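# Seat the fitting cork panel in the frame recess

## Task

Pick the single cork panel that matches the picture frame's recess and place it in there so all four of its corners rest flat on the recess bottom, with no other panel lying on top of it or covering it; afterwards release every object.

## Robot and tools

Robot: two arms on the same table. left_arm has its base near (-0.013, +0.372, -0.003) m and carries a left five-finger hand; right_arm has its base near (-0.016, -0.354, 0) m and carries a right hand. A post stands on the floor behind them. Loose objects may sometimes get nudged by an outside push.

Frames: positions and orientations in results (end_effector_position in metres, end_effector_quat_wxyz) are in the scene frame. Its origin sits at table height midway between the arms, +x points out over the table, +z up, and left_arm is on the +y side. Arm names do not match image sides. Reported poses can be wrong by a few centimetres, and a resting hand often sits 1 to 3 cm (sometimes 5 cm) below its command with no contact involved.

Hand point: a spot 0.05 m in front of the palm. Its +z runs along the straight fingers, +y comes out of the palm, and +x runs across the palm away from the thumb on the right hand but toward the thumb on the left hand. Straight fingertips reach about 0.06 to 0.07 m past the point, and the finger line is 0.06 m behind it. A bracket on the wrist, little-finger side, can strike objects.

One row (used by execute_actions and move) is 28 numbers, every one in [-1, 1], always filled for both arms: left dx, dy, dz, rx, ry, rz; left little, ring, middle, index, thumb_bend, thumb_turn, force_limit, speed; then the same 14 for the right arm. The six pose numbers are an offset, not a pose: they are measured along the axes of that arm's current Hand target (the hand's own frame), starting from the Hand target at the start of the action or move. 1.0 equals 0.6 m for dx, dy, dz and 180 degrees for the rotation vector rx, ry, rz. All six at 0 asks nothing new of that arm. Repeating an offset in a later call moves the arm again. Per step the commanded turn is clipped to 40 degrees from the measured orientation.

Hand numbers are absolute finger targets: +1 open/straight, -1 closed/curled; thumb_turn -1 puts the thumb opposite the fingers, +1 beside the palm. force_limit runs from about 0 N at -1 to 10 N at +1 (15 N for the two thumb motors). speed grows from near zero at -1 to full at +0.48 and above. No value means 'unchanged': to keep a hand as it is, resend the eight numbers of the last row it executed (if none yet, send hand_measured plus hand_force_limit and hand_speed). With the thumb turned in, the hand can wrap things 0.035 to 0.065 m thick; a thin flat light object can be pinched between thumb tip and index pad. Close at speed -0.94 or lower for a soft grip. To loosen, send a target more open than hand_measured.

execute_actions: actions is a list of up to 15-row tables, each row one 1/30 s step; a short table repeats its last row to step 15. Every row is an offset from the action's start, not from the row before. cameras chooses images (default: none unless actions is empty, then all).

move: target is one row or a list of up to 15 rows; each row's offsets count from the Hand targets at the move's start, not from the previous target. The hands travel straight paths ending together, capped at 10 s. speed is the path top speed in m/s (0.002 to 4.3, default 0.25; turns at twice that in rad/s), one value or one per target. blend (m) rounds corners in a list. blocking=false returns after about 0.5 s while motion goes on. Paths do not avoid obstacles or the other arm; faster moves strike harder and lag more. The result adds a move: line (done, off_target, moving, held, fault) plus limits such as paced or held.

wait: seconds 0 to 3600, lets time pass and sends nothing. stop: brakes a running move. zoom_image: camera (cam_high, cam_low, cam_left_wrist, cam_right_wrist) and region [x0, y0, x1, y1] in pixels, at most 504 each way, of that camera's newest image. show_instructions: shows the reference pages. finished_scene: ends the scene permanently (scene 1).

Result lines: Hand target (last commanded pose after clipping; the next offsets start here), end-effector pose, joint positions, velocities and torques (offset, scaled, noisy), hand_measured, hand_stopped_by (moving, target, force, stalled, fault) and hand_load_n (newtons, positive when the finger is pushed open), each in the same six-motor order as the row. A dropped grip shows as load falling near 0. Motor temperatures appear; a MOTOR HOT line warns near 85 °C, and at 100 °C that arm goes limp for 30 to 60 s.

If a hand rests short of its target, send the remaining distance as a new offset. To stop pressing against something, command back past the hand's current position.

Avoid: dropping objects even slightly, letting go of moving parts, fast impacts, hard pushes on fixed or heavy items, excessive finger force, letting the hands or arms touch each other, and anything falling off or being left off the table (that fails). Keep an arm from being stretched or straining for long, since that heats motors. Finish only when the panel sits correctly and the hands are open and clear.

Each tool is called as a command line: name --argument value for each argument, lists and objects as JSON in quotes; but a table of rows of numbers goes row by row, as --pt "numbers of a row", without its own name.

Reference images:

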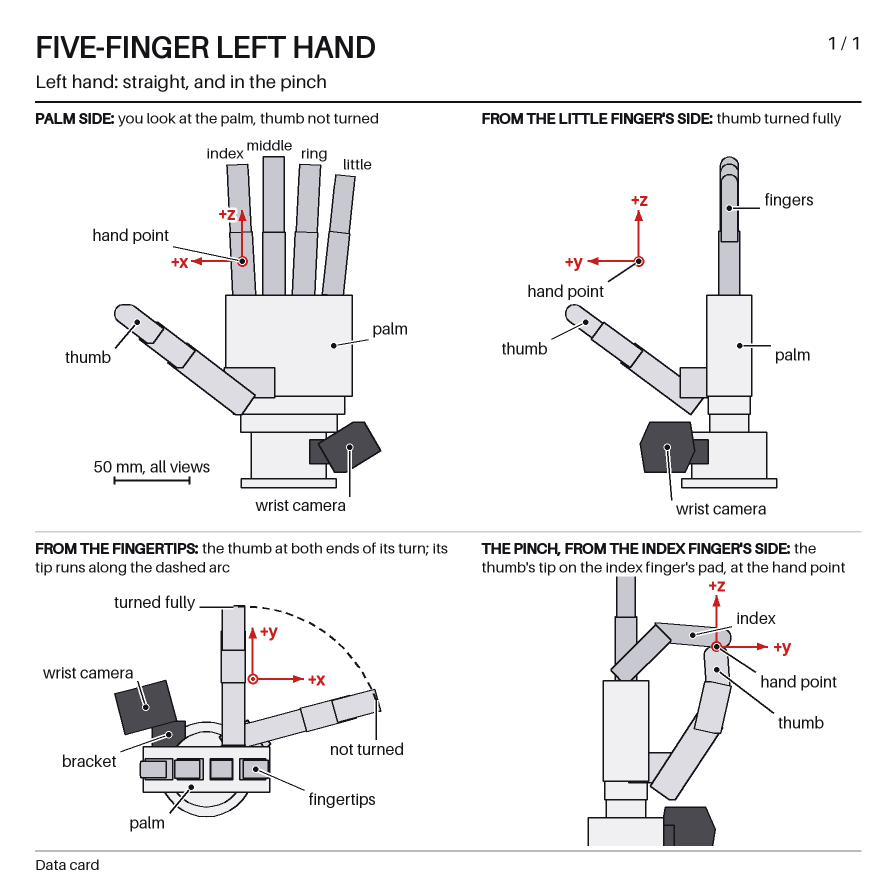

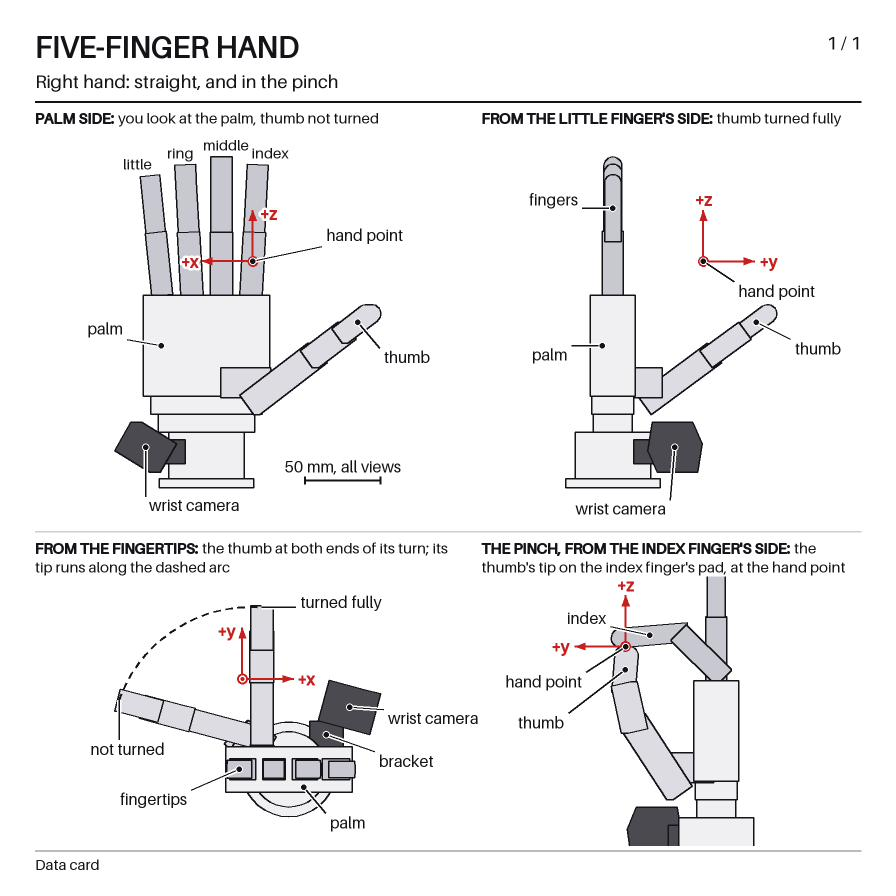

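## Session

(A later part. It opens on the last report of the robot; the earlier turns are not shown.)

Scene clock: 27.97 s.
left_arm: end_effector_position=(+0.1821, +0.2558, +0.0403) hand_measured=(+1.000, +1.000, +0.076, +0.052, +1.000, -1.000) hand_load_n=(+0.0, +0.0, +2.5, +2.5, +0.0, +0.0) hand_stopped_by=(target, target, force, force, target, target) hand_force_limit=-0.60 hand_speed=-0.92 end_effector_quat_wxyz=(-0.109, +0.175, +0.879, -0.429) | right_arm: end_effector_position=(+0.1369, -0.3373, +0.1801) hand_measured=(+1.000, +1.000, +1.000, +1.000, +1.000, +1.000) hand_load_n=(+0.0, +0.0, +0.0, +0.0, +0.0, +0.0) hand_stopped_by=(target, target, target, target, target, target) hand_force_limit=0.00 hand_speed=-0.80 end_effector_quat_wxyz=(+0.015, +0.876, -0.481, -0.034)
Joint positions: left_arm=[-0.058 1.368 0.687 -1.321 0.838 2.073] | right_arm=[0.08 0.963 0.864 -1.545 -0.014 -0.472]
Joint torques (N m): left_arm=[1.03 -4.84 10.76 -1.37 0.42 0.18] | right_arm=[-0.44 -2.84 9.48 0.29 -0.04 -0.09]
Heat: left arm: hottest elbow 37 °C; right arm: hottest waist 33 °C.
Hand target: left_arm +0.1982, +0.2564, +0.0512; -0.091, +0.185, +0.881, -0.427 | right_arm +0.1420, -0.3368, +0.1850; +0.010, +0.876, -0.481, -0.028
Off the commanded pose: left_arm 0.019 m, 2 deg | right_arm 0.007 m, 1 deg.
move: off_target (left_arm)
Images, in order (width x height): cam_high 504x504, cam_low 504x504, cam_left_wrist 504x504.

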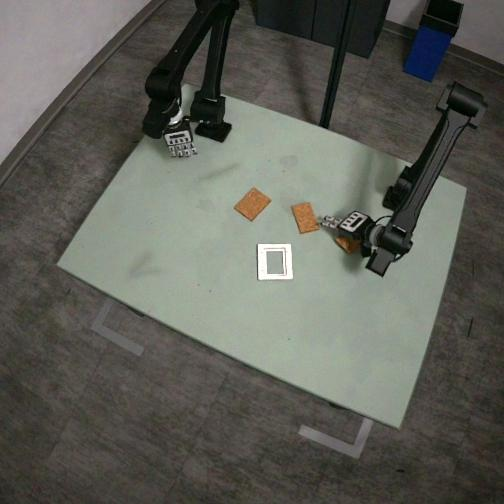

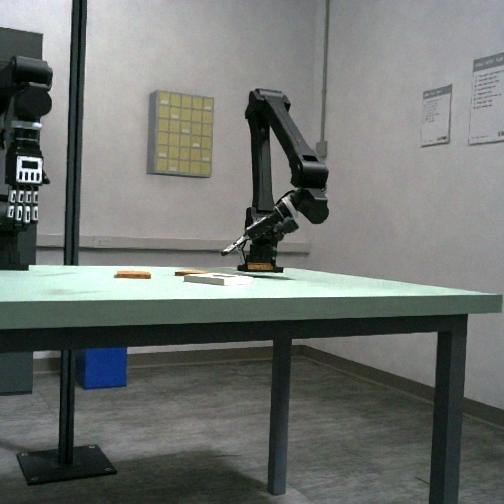

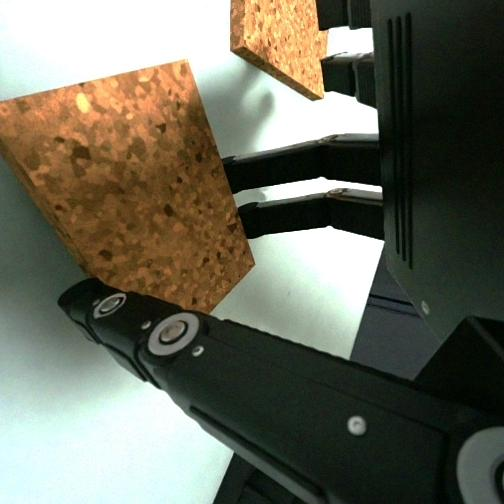

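move --pt "0 -0.0785 -0.062 0 0 0 1 1 -0.2 -0.2 1 -1 -0.6 -0.92 0 0 0 0 0 0 1 1 1 1 1 1 0 -0.8" --pt "-0.4003 -0.2217 0.0923 0 -0.2137 -0.1688 1 1 -0.2 -0.2 1 -1 -0.6 -0.92 0 0 0 0 0 0 1 1 1 1 1 1 0 -0.8" --cameras '["cam_low","cam_left_wrist","cam_high"]' --speed 0.12 --blend 0.02

zoom_image --camera "cam_high" --region '[230, 200, 370, 310]'

Scene clock: 33.27 s.
left_arm: end_effector_position=(+0.3467, +0.0604, +0.1015) hand_measured=(+1.000, +1.000, +0.076, +0.052, +1.000, -1.000) hand_load_n=(+0.0, +0.0, +2.5, +2.5, +0.5, +0.5) hand_stopped_by=(target, target, force, force, target, target) hand_force_limit=-0.60 hand_speed=-0.92 end_effector_quat_wxyz=(+0.077, -0.204, +0.887, -0.407) | right_arm: end_effector_position=(+0.1369, -0.3373, +0.1801) hand_measured=(+1.000, +1.000, +1.000, +1.000, +1.000, +1.000) hand_load_n=(+0.0, +0.0, +0.0, +0.0, +0.0, +0.0) hand_stopped_by=(target, target, target, target, target, target) hand_force_limit=0.00 hand_speed=-0.80 end_effector_quat_wxyz=(+0.015, +0.876, -0.481, -0.034)
Joint positions: left_arm=[-0.494 1.378 0.874 -0.322 0.466 0.413] | right_arm=[0.08 0.963 0.864 -1.545 -0.014 -0.472]
Joint torques (N m): left_arm=[0.21 -5.71 14.93 2.32 0.12 -0.05] | right_arm=[-0.44 -2.78 9.5 0.28 -0.04 -0.1]
Heat: left arm: hottest elbow 37 °C; right arm: hottest waist 33 °C.
Hand target: left_arm +0.3675, +0.0444, +0.1209; +0.094, -0.197, +0.878, -0.425 | right_arm +0.1420, -0.3368, +0.1850; +0.010, +0.876, -0.481, -0.028
Off the commanded pose: left_arm 0.033 m, 3 deg | right_arm 0.007 m, 1 deg.
move: off_target (left_arm)
Images, in order (width x height): cam_high 504x504, cam_low 504x504, cam_left_wrist 504x504.

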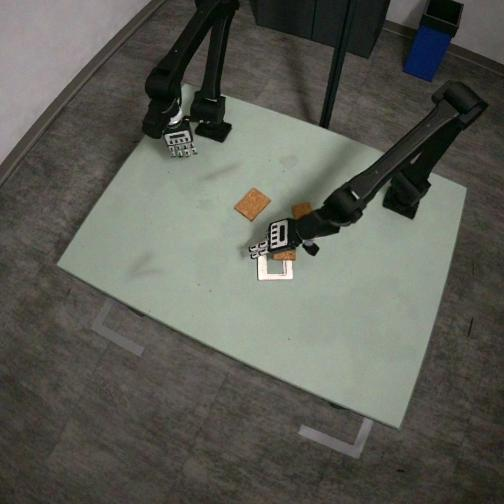

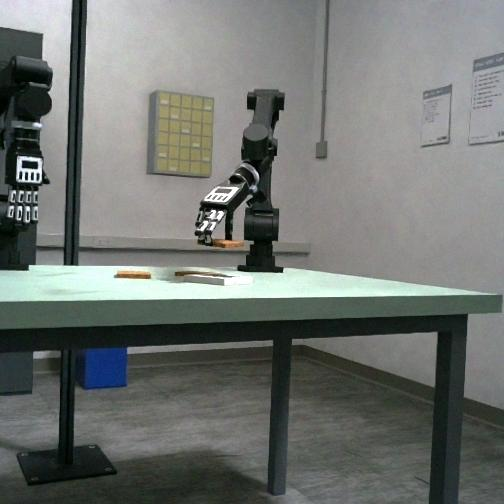

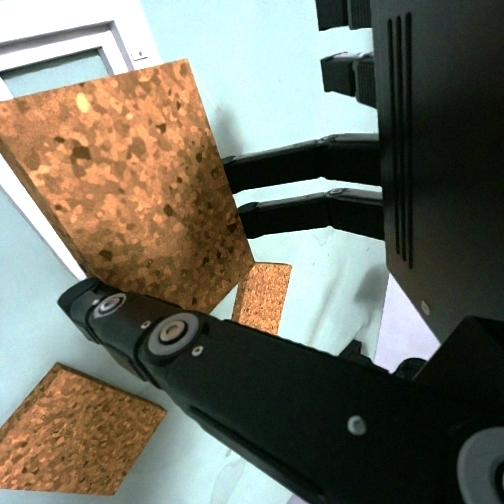

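Scaled by 3.600 from the camera's image (finer frame: 720x720).

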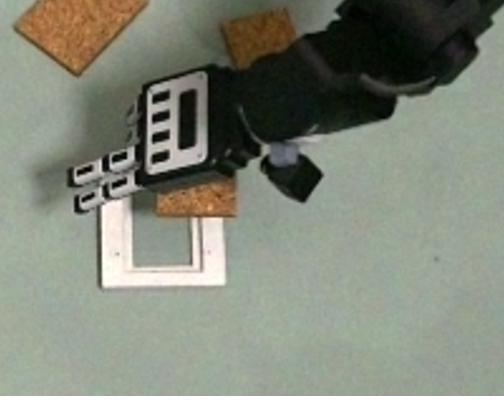

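zoom_image --camera "cam_high" --region '[255, 235, 305, 285]'

Scaled by 10.080 from the camera's image (finer frame: 720x720).

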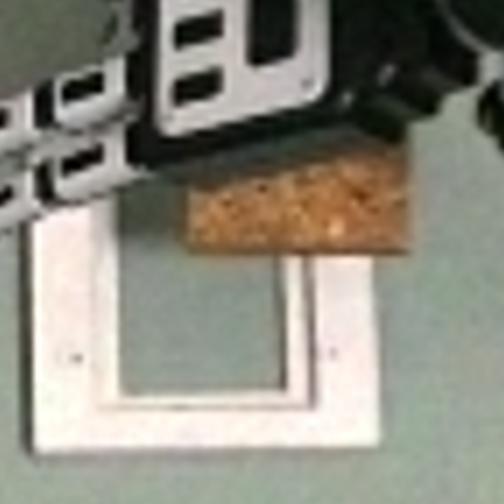

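move --target '[-0.0347,-0.0242,0.0306,0.0152,-0.0111,0.0024,1,1,-0.2,-0.2,1,-1,-0.6,-0.92,0,0,0,0,0,0,1,1,1,1,1,1,0,-0.8]' --cameras '["cam_low","cam_left_wrist","cam_high"]' --speed 0.08

zoom_image --camera "cam_high" --region '[255, 235, 305, 285]'

zoom_image --camera "cam_low" --region '[160, 210, 280, 300]'

Scene clock: 35.10 s.
left_arm: end_effector_position=(+0.3734, +0.0459, +0.1006) hand_measured=(+1.000, +1.000, +0.076, +0.052, +1.000, -1.000) hand_load_n=(+0.0, +0.0, +2.5, +2.5, +0.5, +0.5) hand_stopped_by=(target, target, force, force, target, target) hand_force_limit=-0.60 hand_speed=-0.92 end_effector_quat_wxyz=(+0.097, -0.203, +0.877, -0.424) | right_arm: end_effector_position=(+0.1369, -0.3373, +0.1801) hand_measured=(+1.000, +1.000, +1.000, +1.000, +1.000, +1.000) hand_load_n=(+0.0, +0.0, +0.0, +0.0, -0.5, +0.0) hand_stopped_by=(target, target, target, target, target, target) hand_force_limit=0.00 hand_speed=-0.80 end_effector_quat_wxyz=(+0.015, +0.876, -0.481, -0.034)
Joint positions: left_arm=[-0.494 1.432 0.905 -0.237 0.456 0.397] | right_arm=[0.08 0.963 0.864 -1.545 -0.014 -0.472]
Joint torques (N m): left_arm=[0.62 -6.53 14.94 2.45 0.11 -0.04] | right_arm=[-0.38 -2.9 9.48 0.28 -0.03 -0.11]
Heat: left arm: hottest elbow 38 °C; right arm: hottest waist 33 °C.
Hand target: left_arm +0.3964, +0.0321, +0.1208; +0.116, -0.199, +0.867, -0.442 | right_arm +0.1420, -0.3368, +0.1850; +0.010, +0.876, -0.481, -0.028
Off the commanded pose: left_arm 0.034 m, 3 deg | right_arm 0.007 m, 1 deg.
move: off_target (left_arm)
Images, in order (width x height): cam_high 504x504, cam_low 504x504, cam_left_wrist 504x504.

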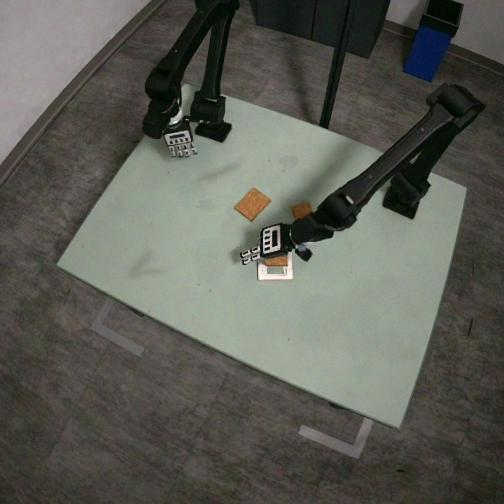

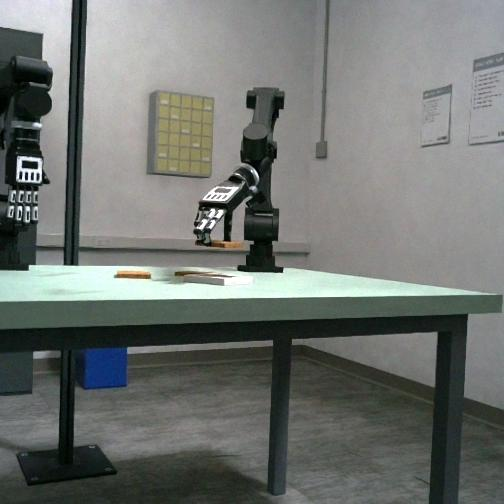

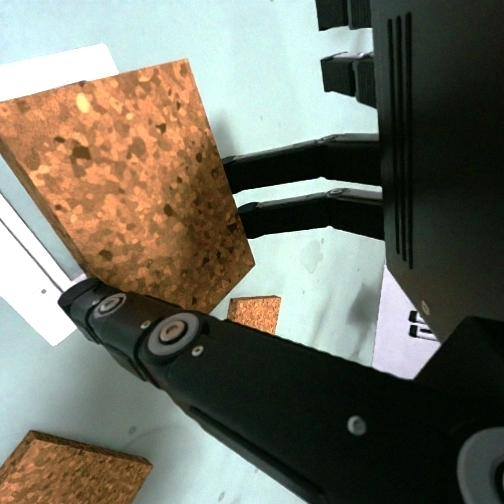

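Scaled by 10.080 from the camera's image (finer frame: 720x720).

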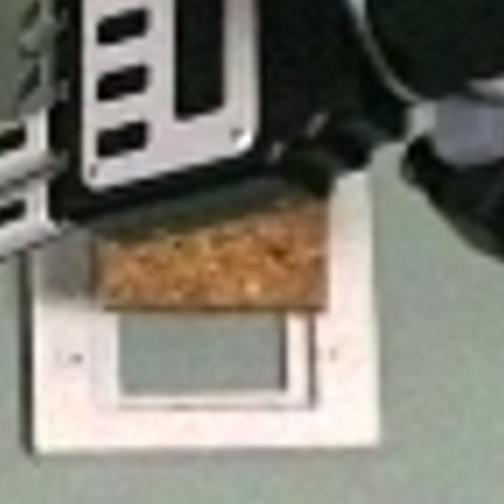

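Scaled by 4.200 from the camera's image (finer frame: 720x720).

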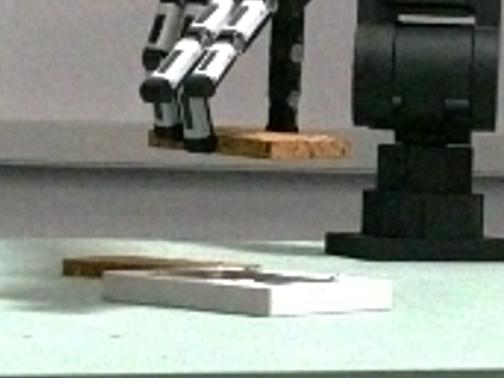

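move --target '[-0.0047,0.0772,0.05,-0.0002,-0.0054,-0.0039,1,1,-0.2,-0.2,1,-1,-0.6,-0.92,0,0,0,0,0,0,1,1,1,1,1,1,0,-0.8]' --cameras '["cam_low","cam_left_wrist","cam_high"]' --speed 0.08

zoom_image --camera "cam_high" --region '[255, 235, 305, 285]'

zoom_image --camera "cam_low" --region '[160, 230, 260, 300]'

Scene clock: 37.00 s.
left_arm: end_effector_position=(+0.3927, +0.0364, +0.0664) hand_measured=(+1.000, +1.000, +0.076, +0.052, +1.000, -1.000) hand_load_n=(+0.0, +0.0, +2.5, +2.5, +0.0, +0.0) hand_stopped_by=(target, target, force, force, target, target) hand_force_limit=-0.60 hand_speed=-0.92 end_effector_quat_wxyz=(+0.115, -0.202, +0.869, -0.437) | right_arm: end_effector_position=(+0.1369, -0.3373, +0.1801) hand_measured=(+1.000, +1.000, +1.000, +1.000, +1.000, +1.000) hand_load_n=(+0.0, +0.0, +0.0, +0.0, +0.0, +0.0) hand_stopped_by=(target, target, target, target, target, target) hand_force_limit=0.00 hand_speed=-0.80 end_effector_quat_wxyz=(+0.015, +0.876, -0.481, -0.034)
Joint positions: left_arm=[-0.494 1.524 0.878 -0.069 0.444 0.386] | right_arm=[0.08 0.963 0.864 -1.545 -0.014 -0.472]
Joint torques (N m): left_arm=[1.08 -7.47 9.95 2.54 0.09 -0.05] | right_arm=[-0.44 -2.84 9.48 0.29 -0.03 -0.1]
Heat: left arm: hottest elbow 38 °C; right arm: hottest waist 33 °C.
Hand target: left_arm +0.3990, +0.0363, +0.0658; +0.120, -0.208, +0.865, -0.441 | right_arm +0.1420, -0.3368, +0.1850; +0.010, +0.876, -0.481, -0.028
Off the commanded pose: left_arm 0.006 m, 1 deg | right_arm 0.007 m, 1 deg.
move: done
Images, in order (width x height): cam_high 504x504, cam_low 504x504, cam_left_wrist 504x504.

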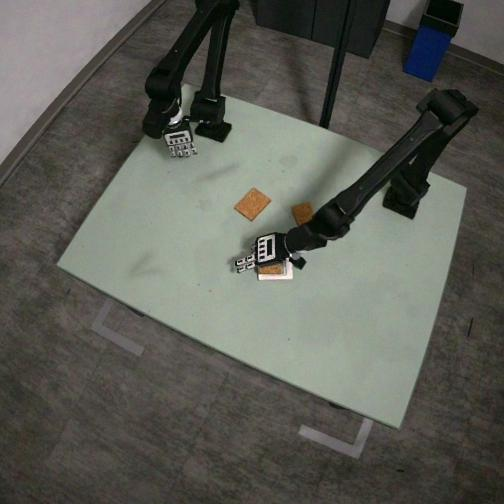

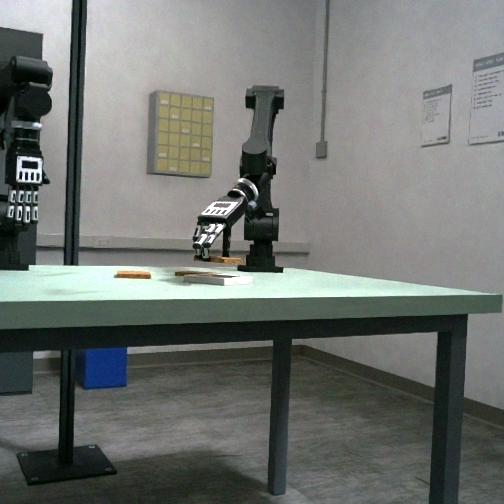

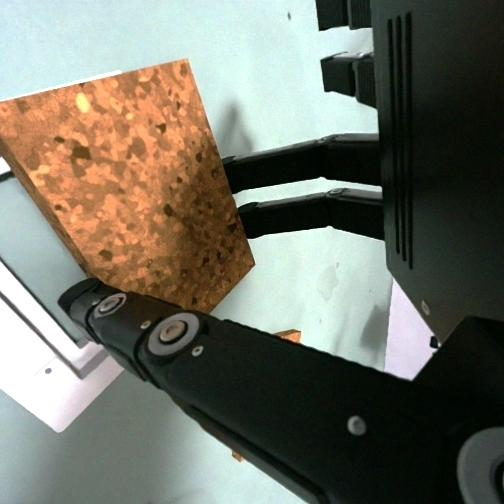

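Scaled by 10.080 from the camera's image (finer frame: 720x720).

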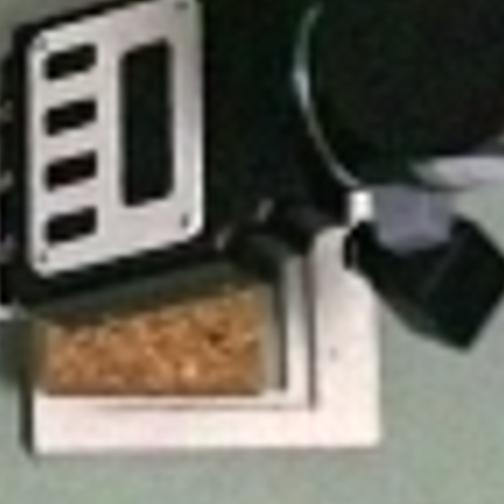

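Scaled by 5.040 from the camera's image (finer frame: 720x720).

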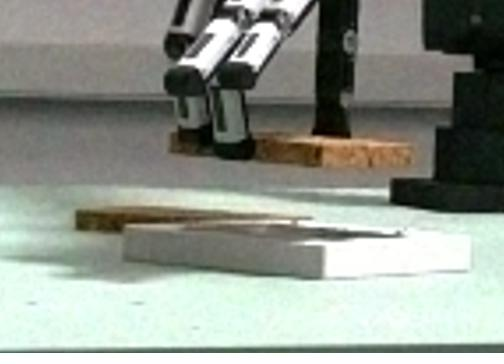

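move --target '[0.015,0.0392,-0.0123,-0.0091,0.0058,-0.008,1,1,-0.2,-0.2,1,-1,-0.6,-0.92,0,0,0,0,0,0,1,1,1,1,1,1,0,-0.8]' --cameras '["cam_low","cam_left_wrist","cam_high"]' --speed 0.06

zoom_image --camera "cam_high" --region '[255, 235, 305, 285]'

zoom_image --camera "cam_low" --region '[160, 230, 260, 300]'

Scene clock: 38.37 s.
left_arm: end_effector_position=(+0.3770, +0.0497, +0.0471) hand_measured=(+1.000, +1.000, +0.076, +0.052, +1.000, -1.000) hand_load_n=(+0.0, +0.0, +2.5, +2.5, +0.5, +0.5) hand_stopped_by=(target, target, force, force, target, target) hand_force_limit=-0.60 hand_speed=-0.92 end_effector_quat_wxyz=(+0.100, -0.213, +0.874, -0.424) | right_arm: end_effector_position=(+0.1369, -0.3373, +0.1801) hand_measured=(+1.000, +1.000, +1.000, +1.000, +1.000, +1.000) hand_load_n=(+0.0, +0.0, -0.5, +0.0, +0.0, +0.0) hand_stopped_by=(target, target, target, target, target, target) hand_force_limit=0.00 hand_speed=-0.80 end_effector_quat_wxyz=(+0.015, +0.876, -0.481, -0.034)
Joint positions: left_arm=[-0.484 1.524 0.833 -0.069 0.452 0.386] | right_arm=[0.08 0.963 0.864 -1.545 -0.014 -0.472]
Joint torques (N m): left_arm=[1.2 -7.88 9.46 2.26 0.4 -0.04] | right_arm=[-0.44 -2.78 9.48 0.29 -0.04 -0.1]
Heat: left arm: hottest elbow 38 °C; right arm: hottest waist 33 °C.
Hand target: left_arm +0.3820, +0.0497, +0.0506; +0.104, -0.217, +0.869, -0.432 | right_arm +0.1420, -0.3368, +0.1850; +0.010, +0.876, -0.481, -0.028
Off the commanded pose: left_arm 0.006 m, 1 deg | right_arm 0.007 m, 1 deg.
move: done
Images, in order (width x height): cam_high 504x504, cam_low 504x504, cam_left_wrist 504x504.

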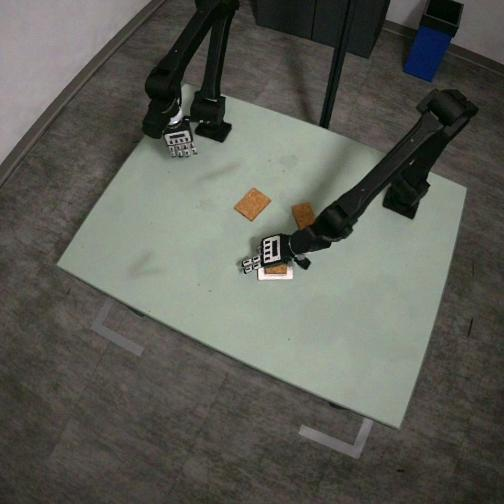

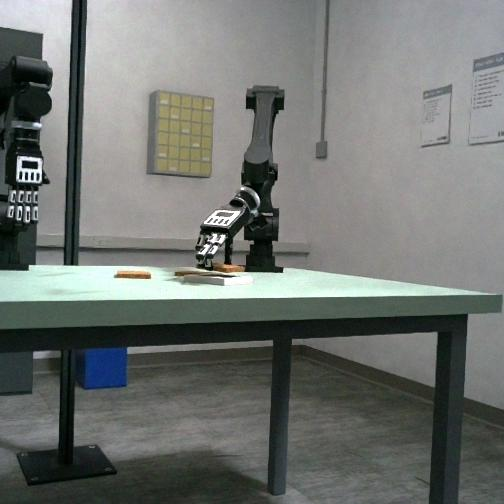

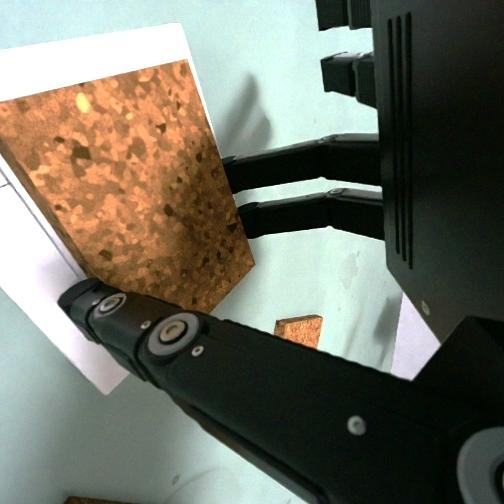

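Scaled by 10.080 from the camera's image (finer frame: 720x720).

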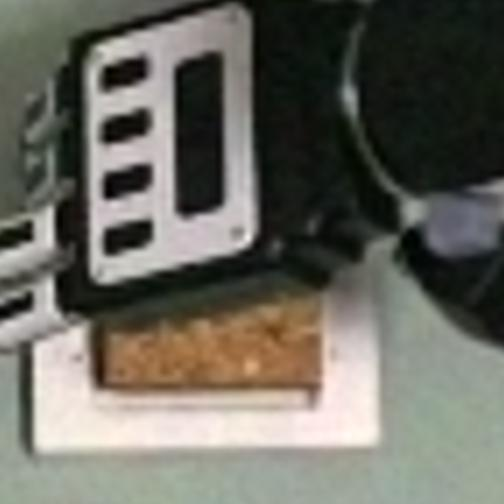

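Scaled by 5.040 from the camera's image (finer frame: 720x720).

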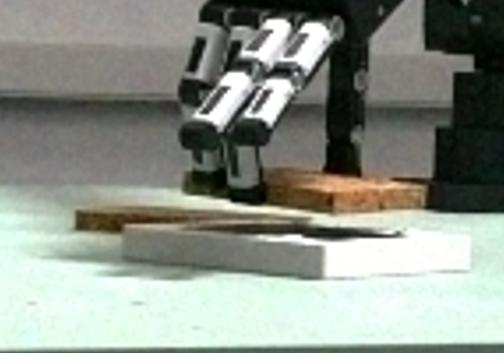

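move --target '[0.0027,0.0118,0.009,0,-0.0035,-0.0027,1,1,-0.2,-0.2,1,-1,-0.6,-0.92,0,0,0,0,0,0,1,1,1,1,1,1,0,-0.8]' --cameras '["cam_low","cam_left_wrist","cam_high"]' --speed 0.05

zoom_image --camera "cam_high" --region '[255, 235, 305, 285]'

zoom_image --camera "cam_low" --region '[170, 240, 260, 300]'

Scene clock: 39.63 s.
left_arm: end_effector_position=(+0.3771, +0.0500, +0.0447) hand_measured=(+1.000, +1.000, +0.076, +0.052, +1.000, -1.000) hand_load_n=(+0.0, +0.0, +2.5, +2.5, +0.5, +0.0) hand_stopped_by=(target, target, force, force, target, target) hand_force_limit=-0.60 hand_speed=-0.92 end_effector_quat_wxyz=(+0.104, -0.218, +0.871, -0.428) | right_arm: end_effector_position=(+0.1369, -0.3373, +0.1801) hand_measured=(+1.000, +1.000, +1.000, +1.000, +1.000, +1.000) hand_load_n=(+0.0, +0.0, +0.0, +0.0, +0.0, +0.0) hand_stopped_by=(target, target, target, target, target, target) hand_force_limit=0.00 hand_speed=-0.80 end_effector_quat_wxyz=(+0.015, +0.876, -0.481, -0.034)
Joint positions: left_arm=[-0.484 1.524 0.818 -0.038 0.446 0.372] | right_arm=[0.08 0.963 0.864 -1.545 -0.014 -0.472]
Joint torques (N m): left_arm=[0.79 -6.95 9.28 2.48 0.09 -0.04] | right_arm=[-0.44 -2.78 9.5 0.29 -0.03 -0.1]
Heat: left arm: hottest elbow 38 °C; right arm: hottest waist 33 °C.
Hand target: left_arm +0.3806, +0.0489, +0.0418; +0.107, -0.223, +0.868, -0.431 | right_arm +0.1420, -0.3368, +0.1850; +0.010, +0.876, -0.481, -0.028
Off the commanded pose: left_arm 0.005 m, 1 deg | right_arm 0.007 m, 1 deg.
move: done
Images, in order (width x height): cam_high 504x504, cam_low 504x504, cam_left_wrist 504x504.

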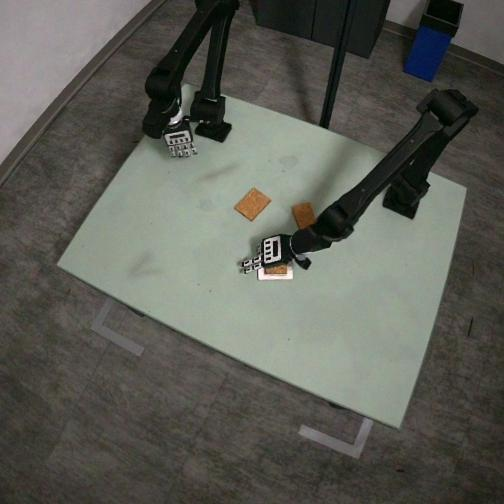

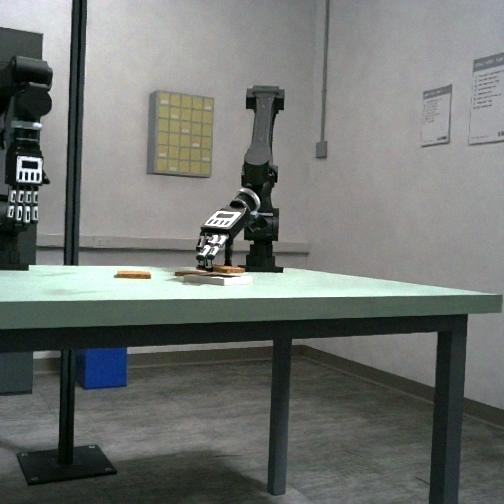

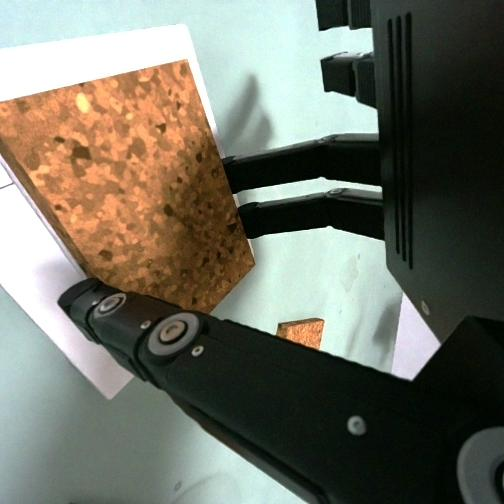

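Scaled by 10.080 from the camera's image (finer frame: 720x720).

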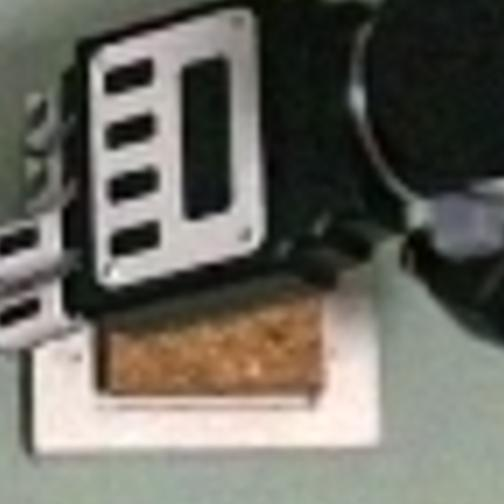

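Scaled by 5.600 from the camera's image (finer frame: 720x720).

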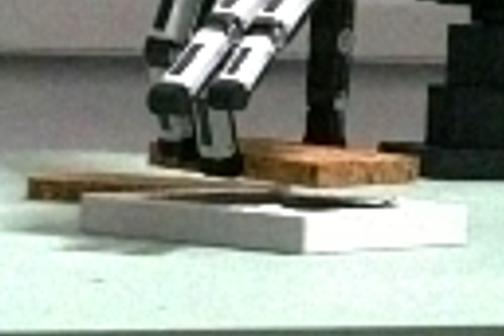

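zoom_image --camera "cam_high" --region '[256, 258, 296, 284]'

Scaled by 12.600 from the camera's image (finer frame: 720x720).

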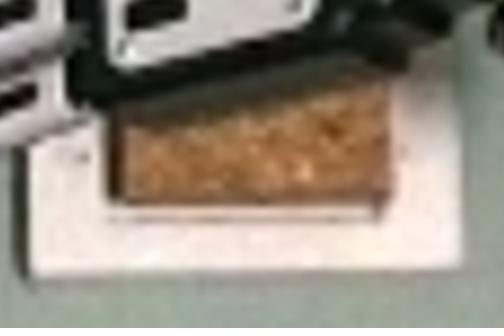

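move --target '[0.0042,0.0105,0.0112,0,0,0,1,1,-0.2,-0.2,1,-1,-0.6,-0.92,0,0,0,0,0,0,1,1,1,1,1,1,0,-0.8]' --cameras '["cam_low","cam_left_wrist","cam_high"]' --speed 0.05

zoom_image --camera "cam_high" --region '[256, 258, 296, 284]'

zoom_image --camera "cam_low" --region '[180, 250, 260, 290]'

Scene clock: 41.07 s.
left_arm: end_effector_position=(+0.3777, +0.0503, +0.0357) hand_measured=(+1.000, +1.000, +0.076, +0.052, +1.000, -1.000) hand_load_n=(+0.0, +0.0, +2.0, +2.5, +0.5, +0.5) hand_stopped_by=(target, target, force, force, target, target) hand_force_limit=-0.60 hand_speed=-0.92 end_effector_quat_wxyz=(+0.106, -0.221, +0.870, -0.428) | right_arm: end_effector_position=(+0.1369, -0.3373, +0.1801) hand_measured=(+1.000, +1.000, +1.000, +1.000, +1.000, +1.000) hand_load_n=(+0.0, +0.0, +0.0, +0.0, +0.0, +0.0) hand_stopped_by=(target, target, target, target, target, target) hand_force_limit=0.00 hand_speed=-0.80 end_effector_quat_wxyz=(+0.015, +0.876, -0.481, -0.034)
Joint positions: left_arm=[-0.484 1.542 0.807 -0.007 0.44 0.366] | right_arm=[0.08 0.963 0.864 -1.545 -0.014 -0.472]
Joint torques (N m): left_arm=[0.26 -7 9.16 2.48 0.09 -0.05] | right_arm=[-0.38 -2.9 9.5 0.28 -0.03 -0.09]
Heat: left arm: hottest elbow 38 °C; right arm: hottest waist 33 °C.
Hand target: left_arm +0.3791, +0.0462, +0.0329; +0.107, -0.223, +0.868, -0.431 | right_arm +0.1420, -0.3368, +0.1850; +0.010, +0.876, -0.481, -0.028
Off the commanded pose: left_arm 0.005 m, 0 deg | right_arm 0.007 m, 1 deg.
move: done
Images, in order (width x height): cam_high 504x504, cam_low 504x504, cam_left_wrist 504x504.

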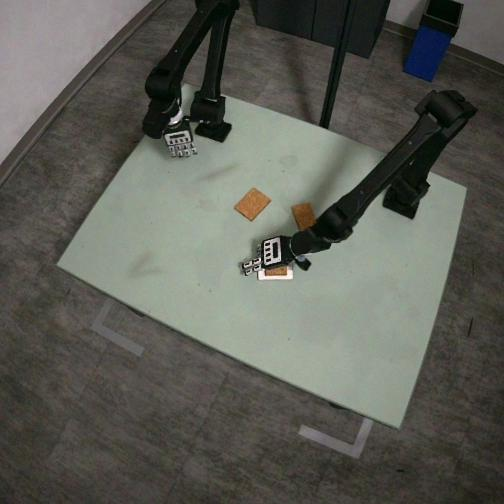

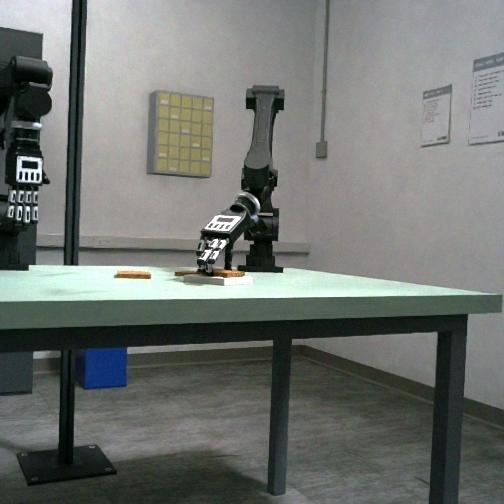

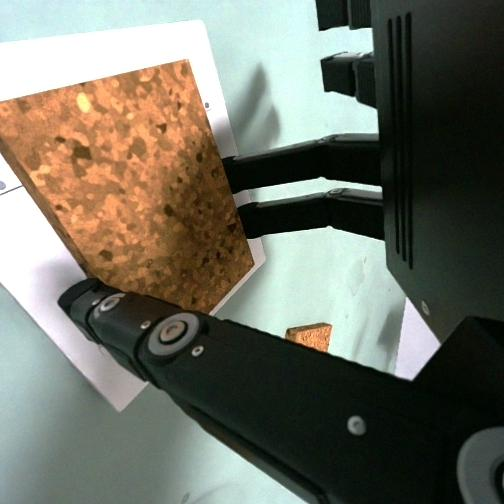

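Scaled by 12.600 from the camera's image (finer frame: 720x720).

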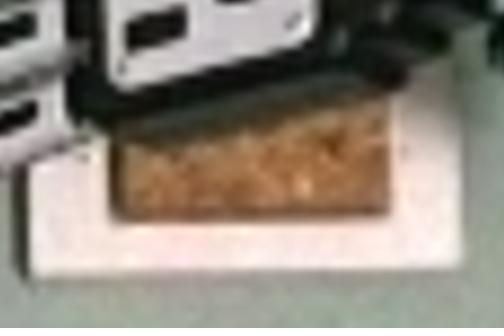

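Scaled by 6.300 from the camera's image (finer frame: 720x720).

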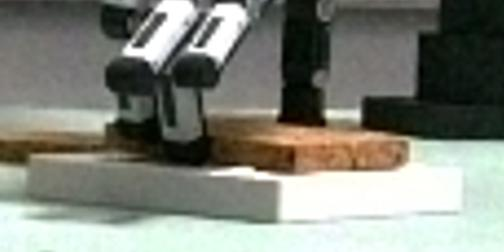

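move --target '[0.0062,-0.0025,0.0033,0,0.0031,0.0024,1,1,-0.2,-0.2,1,-1,-0.6,-0.92,0,0,0,0,0,0,1,1,1,1,1,1,0,-0.8]' --cameras '["cam_low","cam_left_wrist","cam_high"]' --speed 0.05

zoom_image --camera "cam_high" --region '[256, 258, 296, 284]'

zoom_image --camera "cam_low" --region '[180, 250, 260, 290]'

Scene clock: 41.93 s.
left_arm: end_effector_position=(+0.3763, +0.0483, +0.0358) hand_measured=(+1.000, +1.000, +0.076, +0.052, +1.000, -1.000) hand_load_n=(+0.0, +0.0, +2.5, +2.0, +0.0, +0.0) hand_stopped_by=(target, target, force, force, target, target) hand_force_limit=-0.60 hand_speed=-0.92 end_effector_quat_wxyz=(+0.105, -0.219, +0.870, -0.428) | right_arm: end_effector_position=(+0.1369, -0.3373, +0.1801) hand_measured=(+1.000, +1.000, +1.000, +1.000, +1.000, +1.000) hand_load_n=(+0.0, +0.0, +0.0, +0.0, +0.0, -0.5) hand_stopped_by=(target, target, target, target, target, target) hand_force_limit=0.00 hand_speed=-0.80 end_effector_quat_wxyz=(+0.015, +0.876, -0.481, -0.034)
Joint positions: left_arm=[-0.489 1.542 0.807 -0.007 0.44 0.365] | right_arm=[0.08 0.963 0.864 -1.545 -0.014 -0.472]
Joint torques (N m): left_arm=[0.09 -6.77 9.48 2.4 0.2 -0.01] | right_arm=[-0.38 -2.78 9.5 0.29 -0.03 -0.11]
Heat: left arm: hottest elbow 38 °C; right arm: hottest waist 33 °C.
Hand target: left_arm +0.3770, +0.0425, +0.0328; +0.104, -0.218, +0.869, -0.432 | right_arm +0.1420, -0.3368, +0.1850; +0.010, +0.876, -0.481, -0.028
Off the commanded pose: left_arm 0.007 m, 0 deg | right_arm 0.007 m, 1 deg.
move: done
Images, in order (width x height): cam_high 504x504, cam_low 504x504, cam_left_wrist 504x504.

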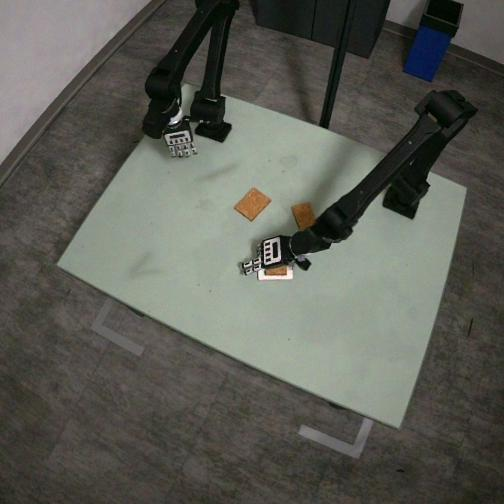

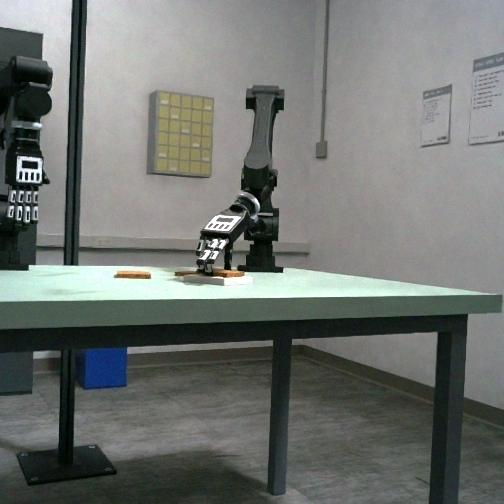

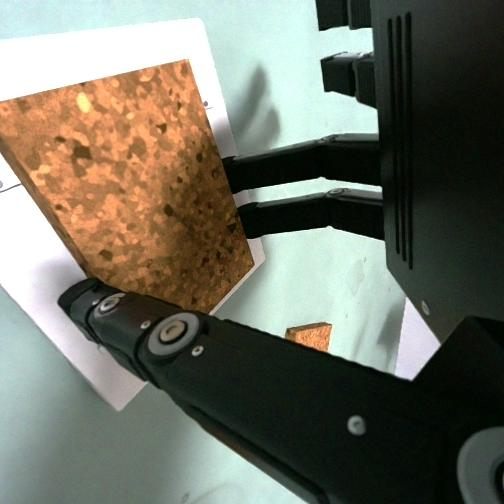

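Scaled by 12.600 from the camera's image (finer frame: 720x720).

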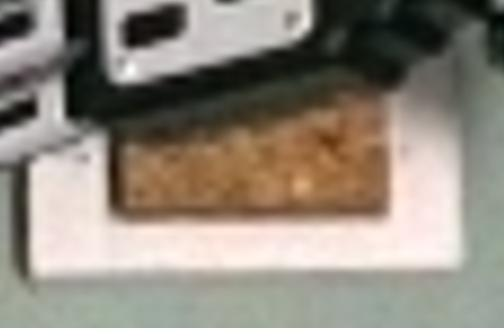

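Scaled by 6.300 from the camera's image (finer frame: 720x720).

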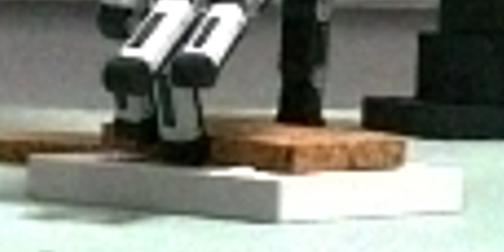

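move --target '[0.0048,0.0005,0.0028,0,0,0,1,1,-0.2,-0.2,1,-1,-0.6,-0.92,0,0,0,0,0,0,1,1,1,1,1,1,0,-0.8]' --cameras '["cam_low","cam_left_wrist","cam_high"]' --speed 0.05

zoom_image --camera "cam_high" --region '[256, 258, 296, 284]'

zoom_image --camera "cam_low" --region '[180, 250, 260, 290]'

zoom_image --camera "cam_left_wrist" --region '[0, 0, 280, 340]'

Scene clock: 42.63 s.
left_arm: end_effector_position=(+0.3744, +0.0447, +0.0354) hand_measured=(+1.000, +1.000, +0.076, +0.052, +1.000, -1.000) hand_load_n=(+0.0, -0.5, +2.5, +2.0, +0.0, +0.0) hand_stopped_by=(target, target, force, force, target, target) hand_force_limit=-0.60 hand_speed=-0.92 end_effector_quat_wxyz=(+0.104, -0.216, +0.871, -0.429) | right_arm: end_effector_position=(+0.1369, -0.3373, +0.1801) hand_measured=(+1.000, +1.000, +1.000, +1.000, +1.000, +1.000) hand_load_n=(+0.0, +0.0, +0.0, +0.0, +0.0, +0.0) hand_stopped_by=(target, target, target, target, target, target) hand_force_limit=0.00 hand_speed=-0.80 end_effector_quat_wxyz=(+0.015, +0.876, -0.481, -0.034)
Joint positions: left_arm=[-0.498 1.544 0.807 -0.003 0.438 0.364] | right_arm=[0.08 0.963 0.864 -1.545 -0.014 -0.472]
Joint torques (N m): left_arm=[0.21 -6.77 9.2 2.52 0.09 -0.04] | right_arm=[-0.38 -2.96 9.5 0.29 -0.03 -0.1]
Heat: left arm: hottest elbow 38 °C; right arm: hottest waist 33 °C.
Hand target: left_arm +0.3750, +0.0401, +0.0314; +0.104, -0.218, +0.869, -0.432 | right_arm +0.1420, -0.3368, +0.1850; +0.010, +0.876, -0.481, -0.028
Off the commanded pose: left_arm 0.006 m, 0 deg | right_arm 0.007 m, 1 deg.
move: done
Images, in order (width x height): cam_high 504x504, cam_low 504x504, cam_left_wrist 504x504.

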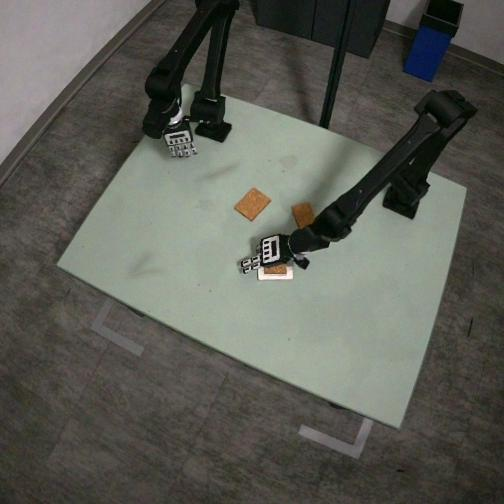

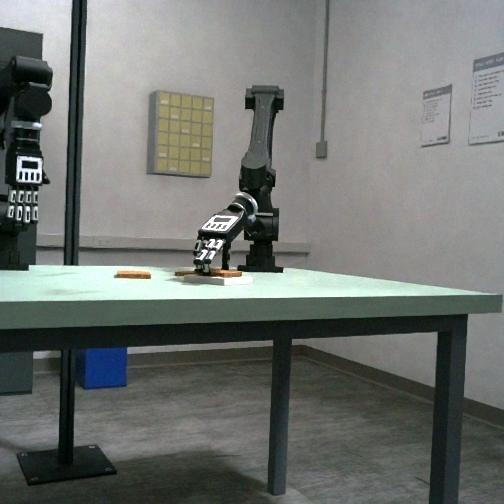

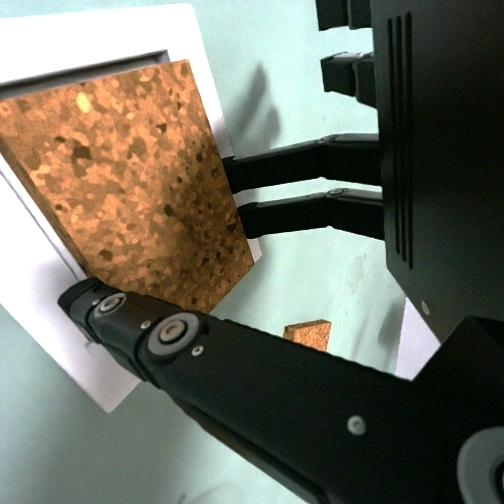

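Scaled by 12.600 from the camera's image (finer frame: 720x720).

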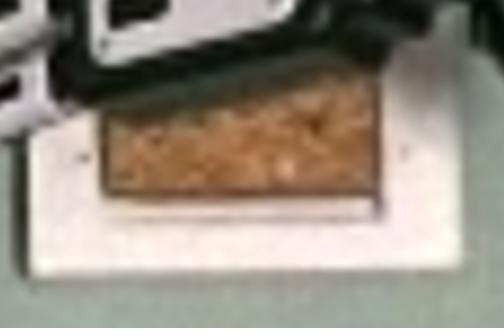

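Scaled by 6.300 from the camera's image (finer frame: 720x720).

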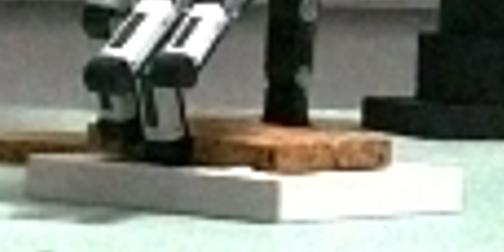

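Scaled by 1.482 from the camera's image (finer frame: 720x720).

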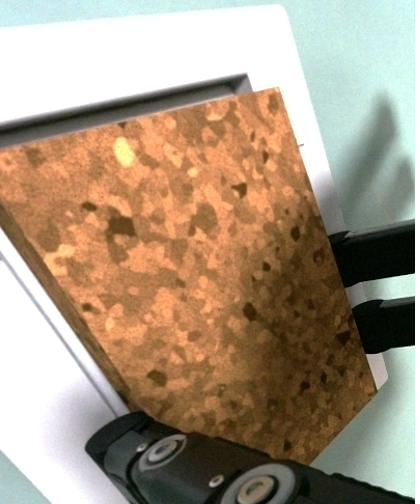

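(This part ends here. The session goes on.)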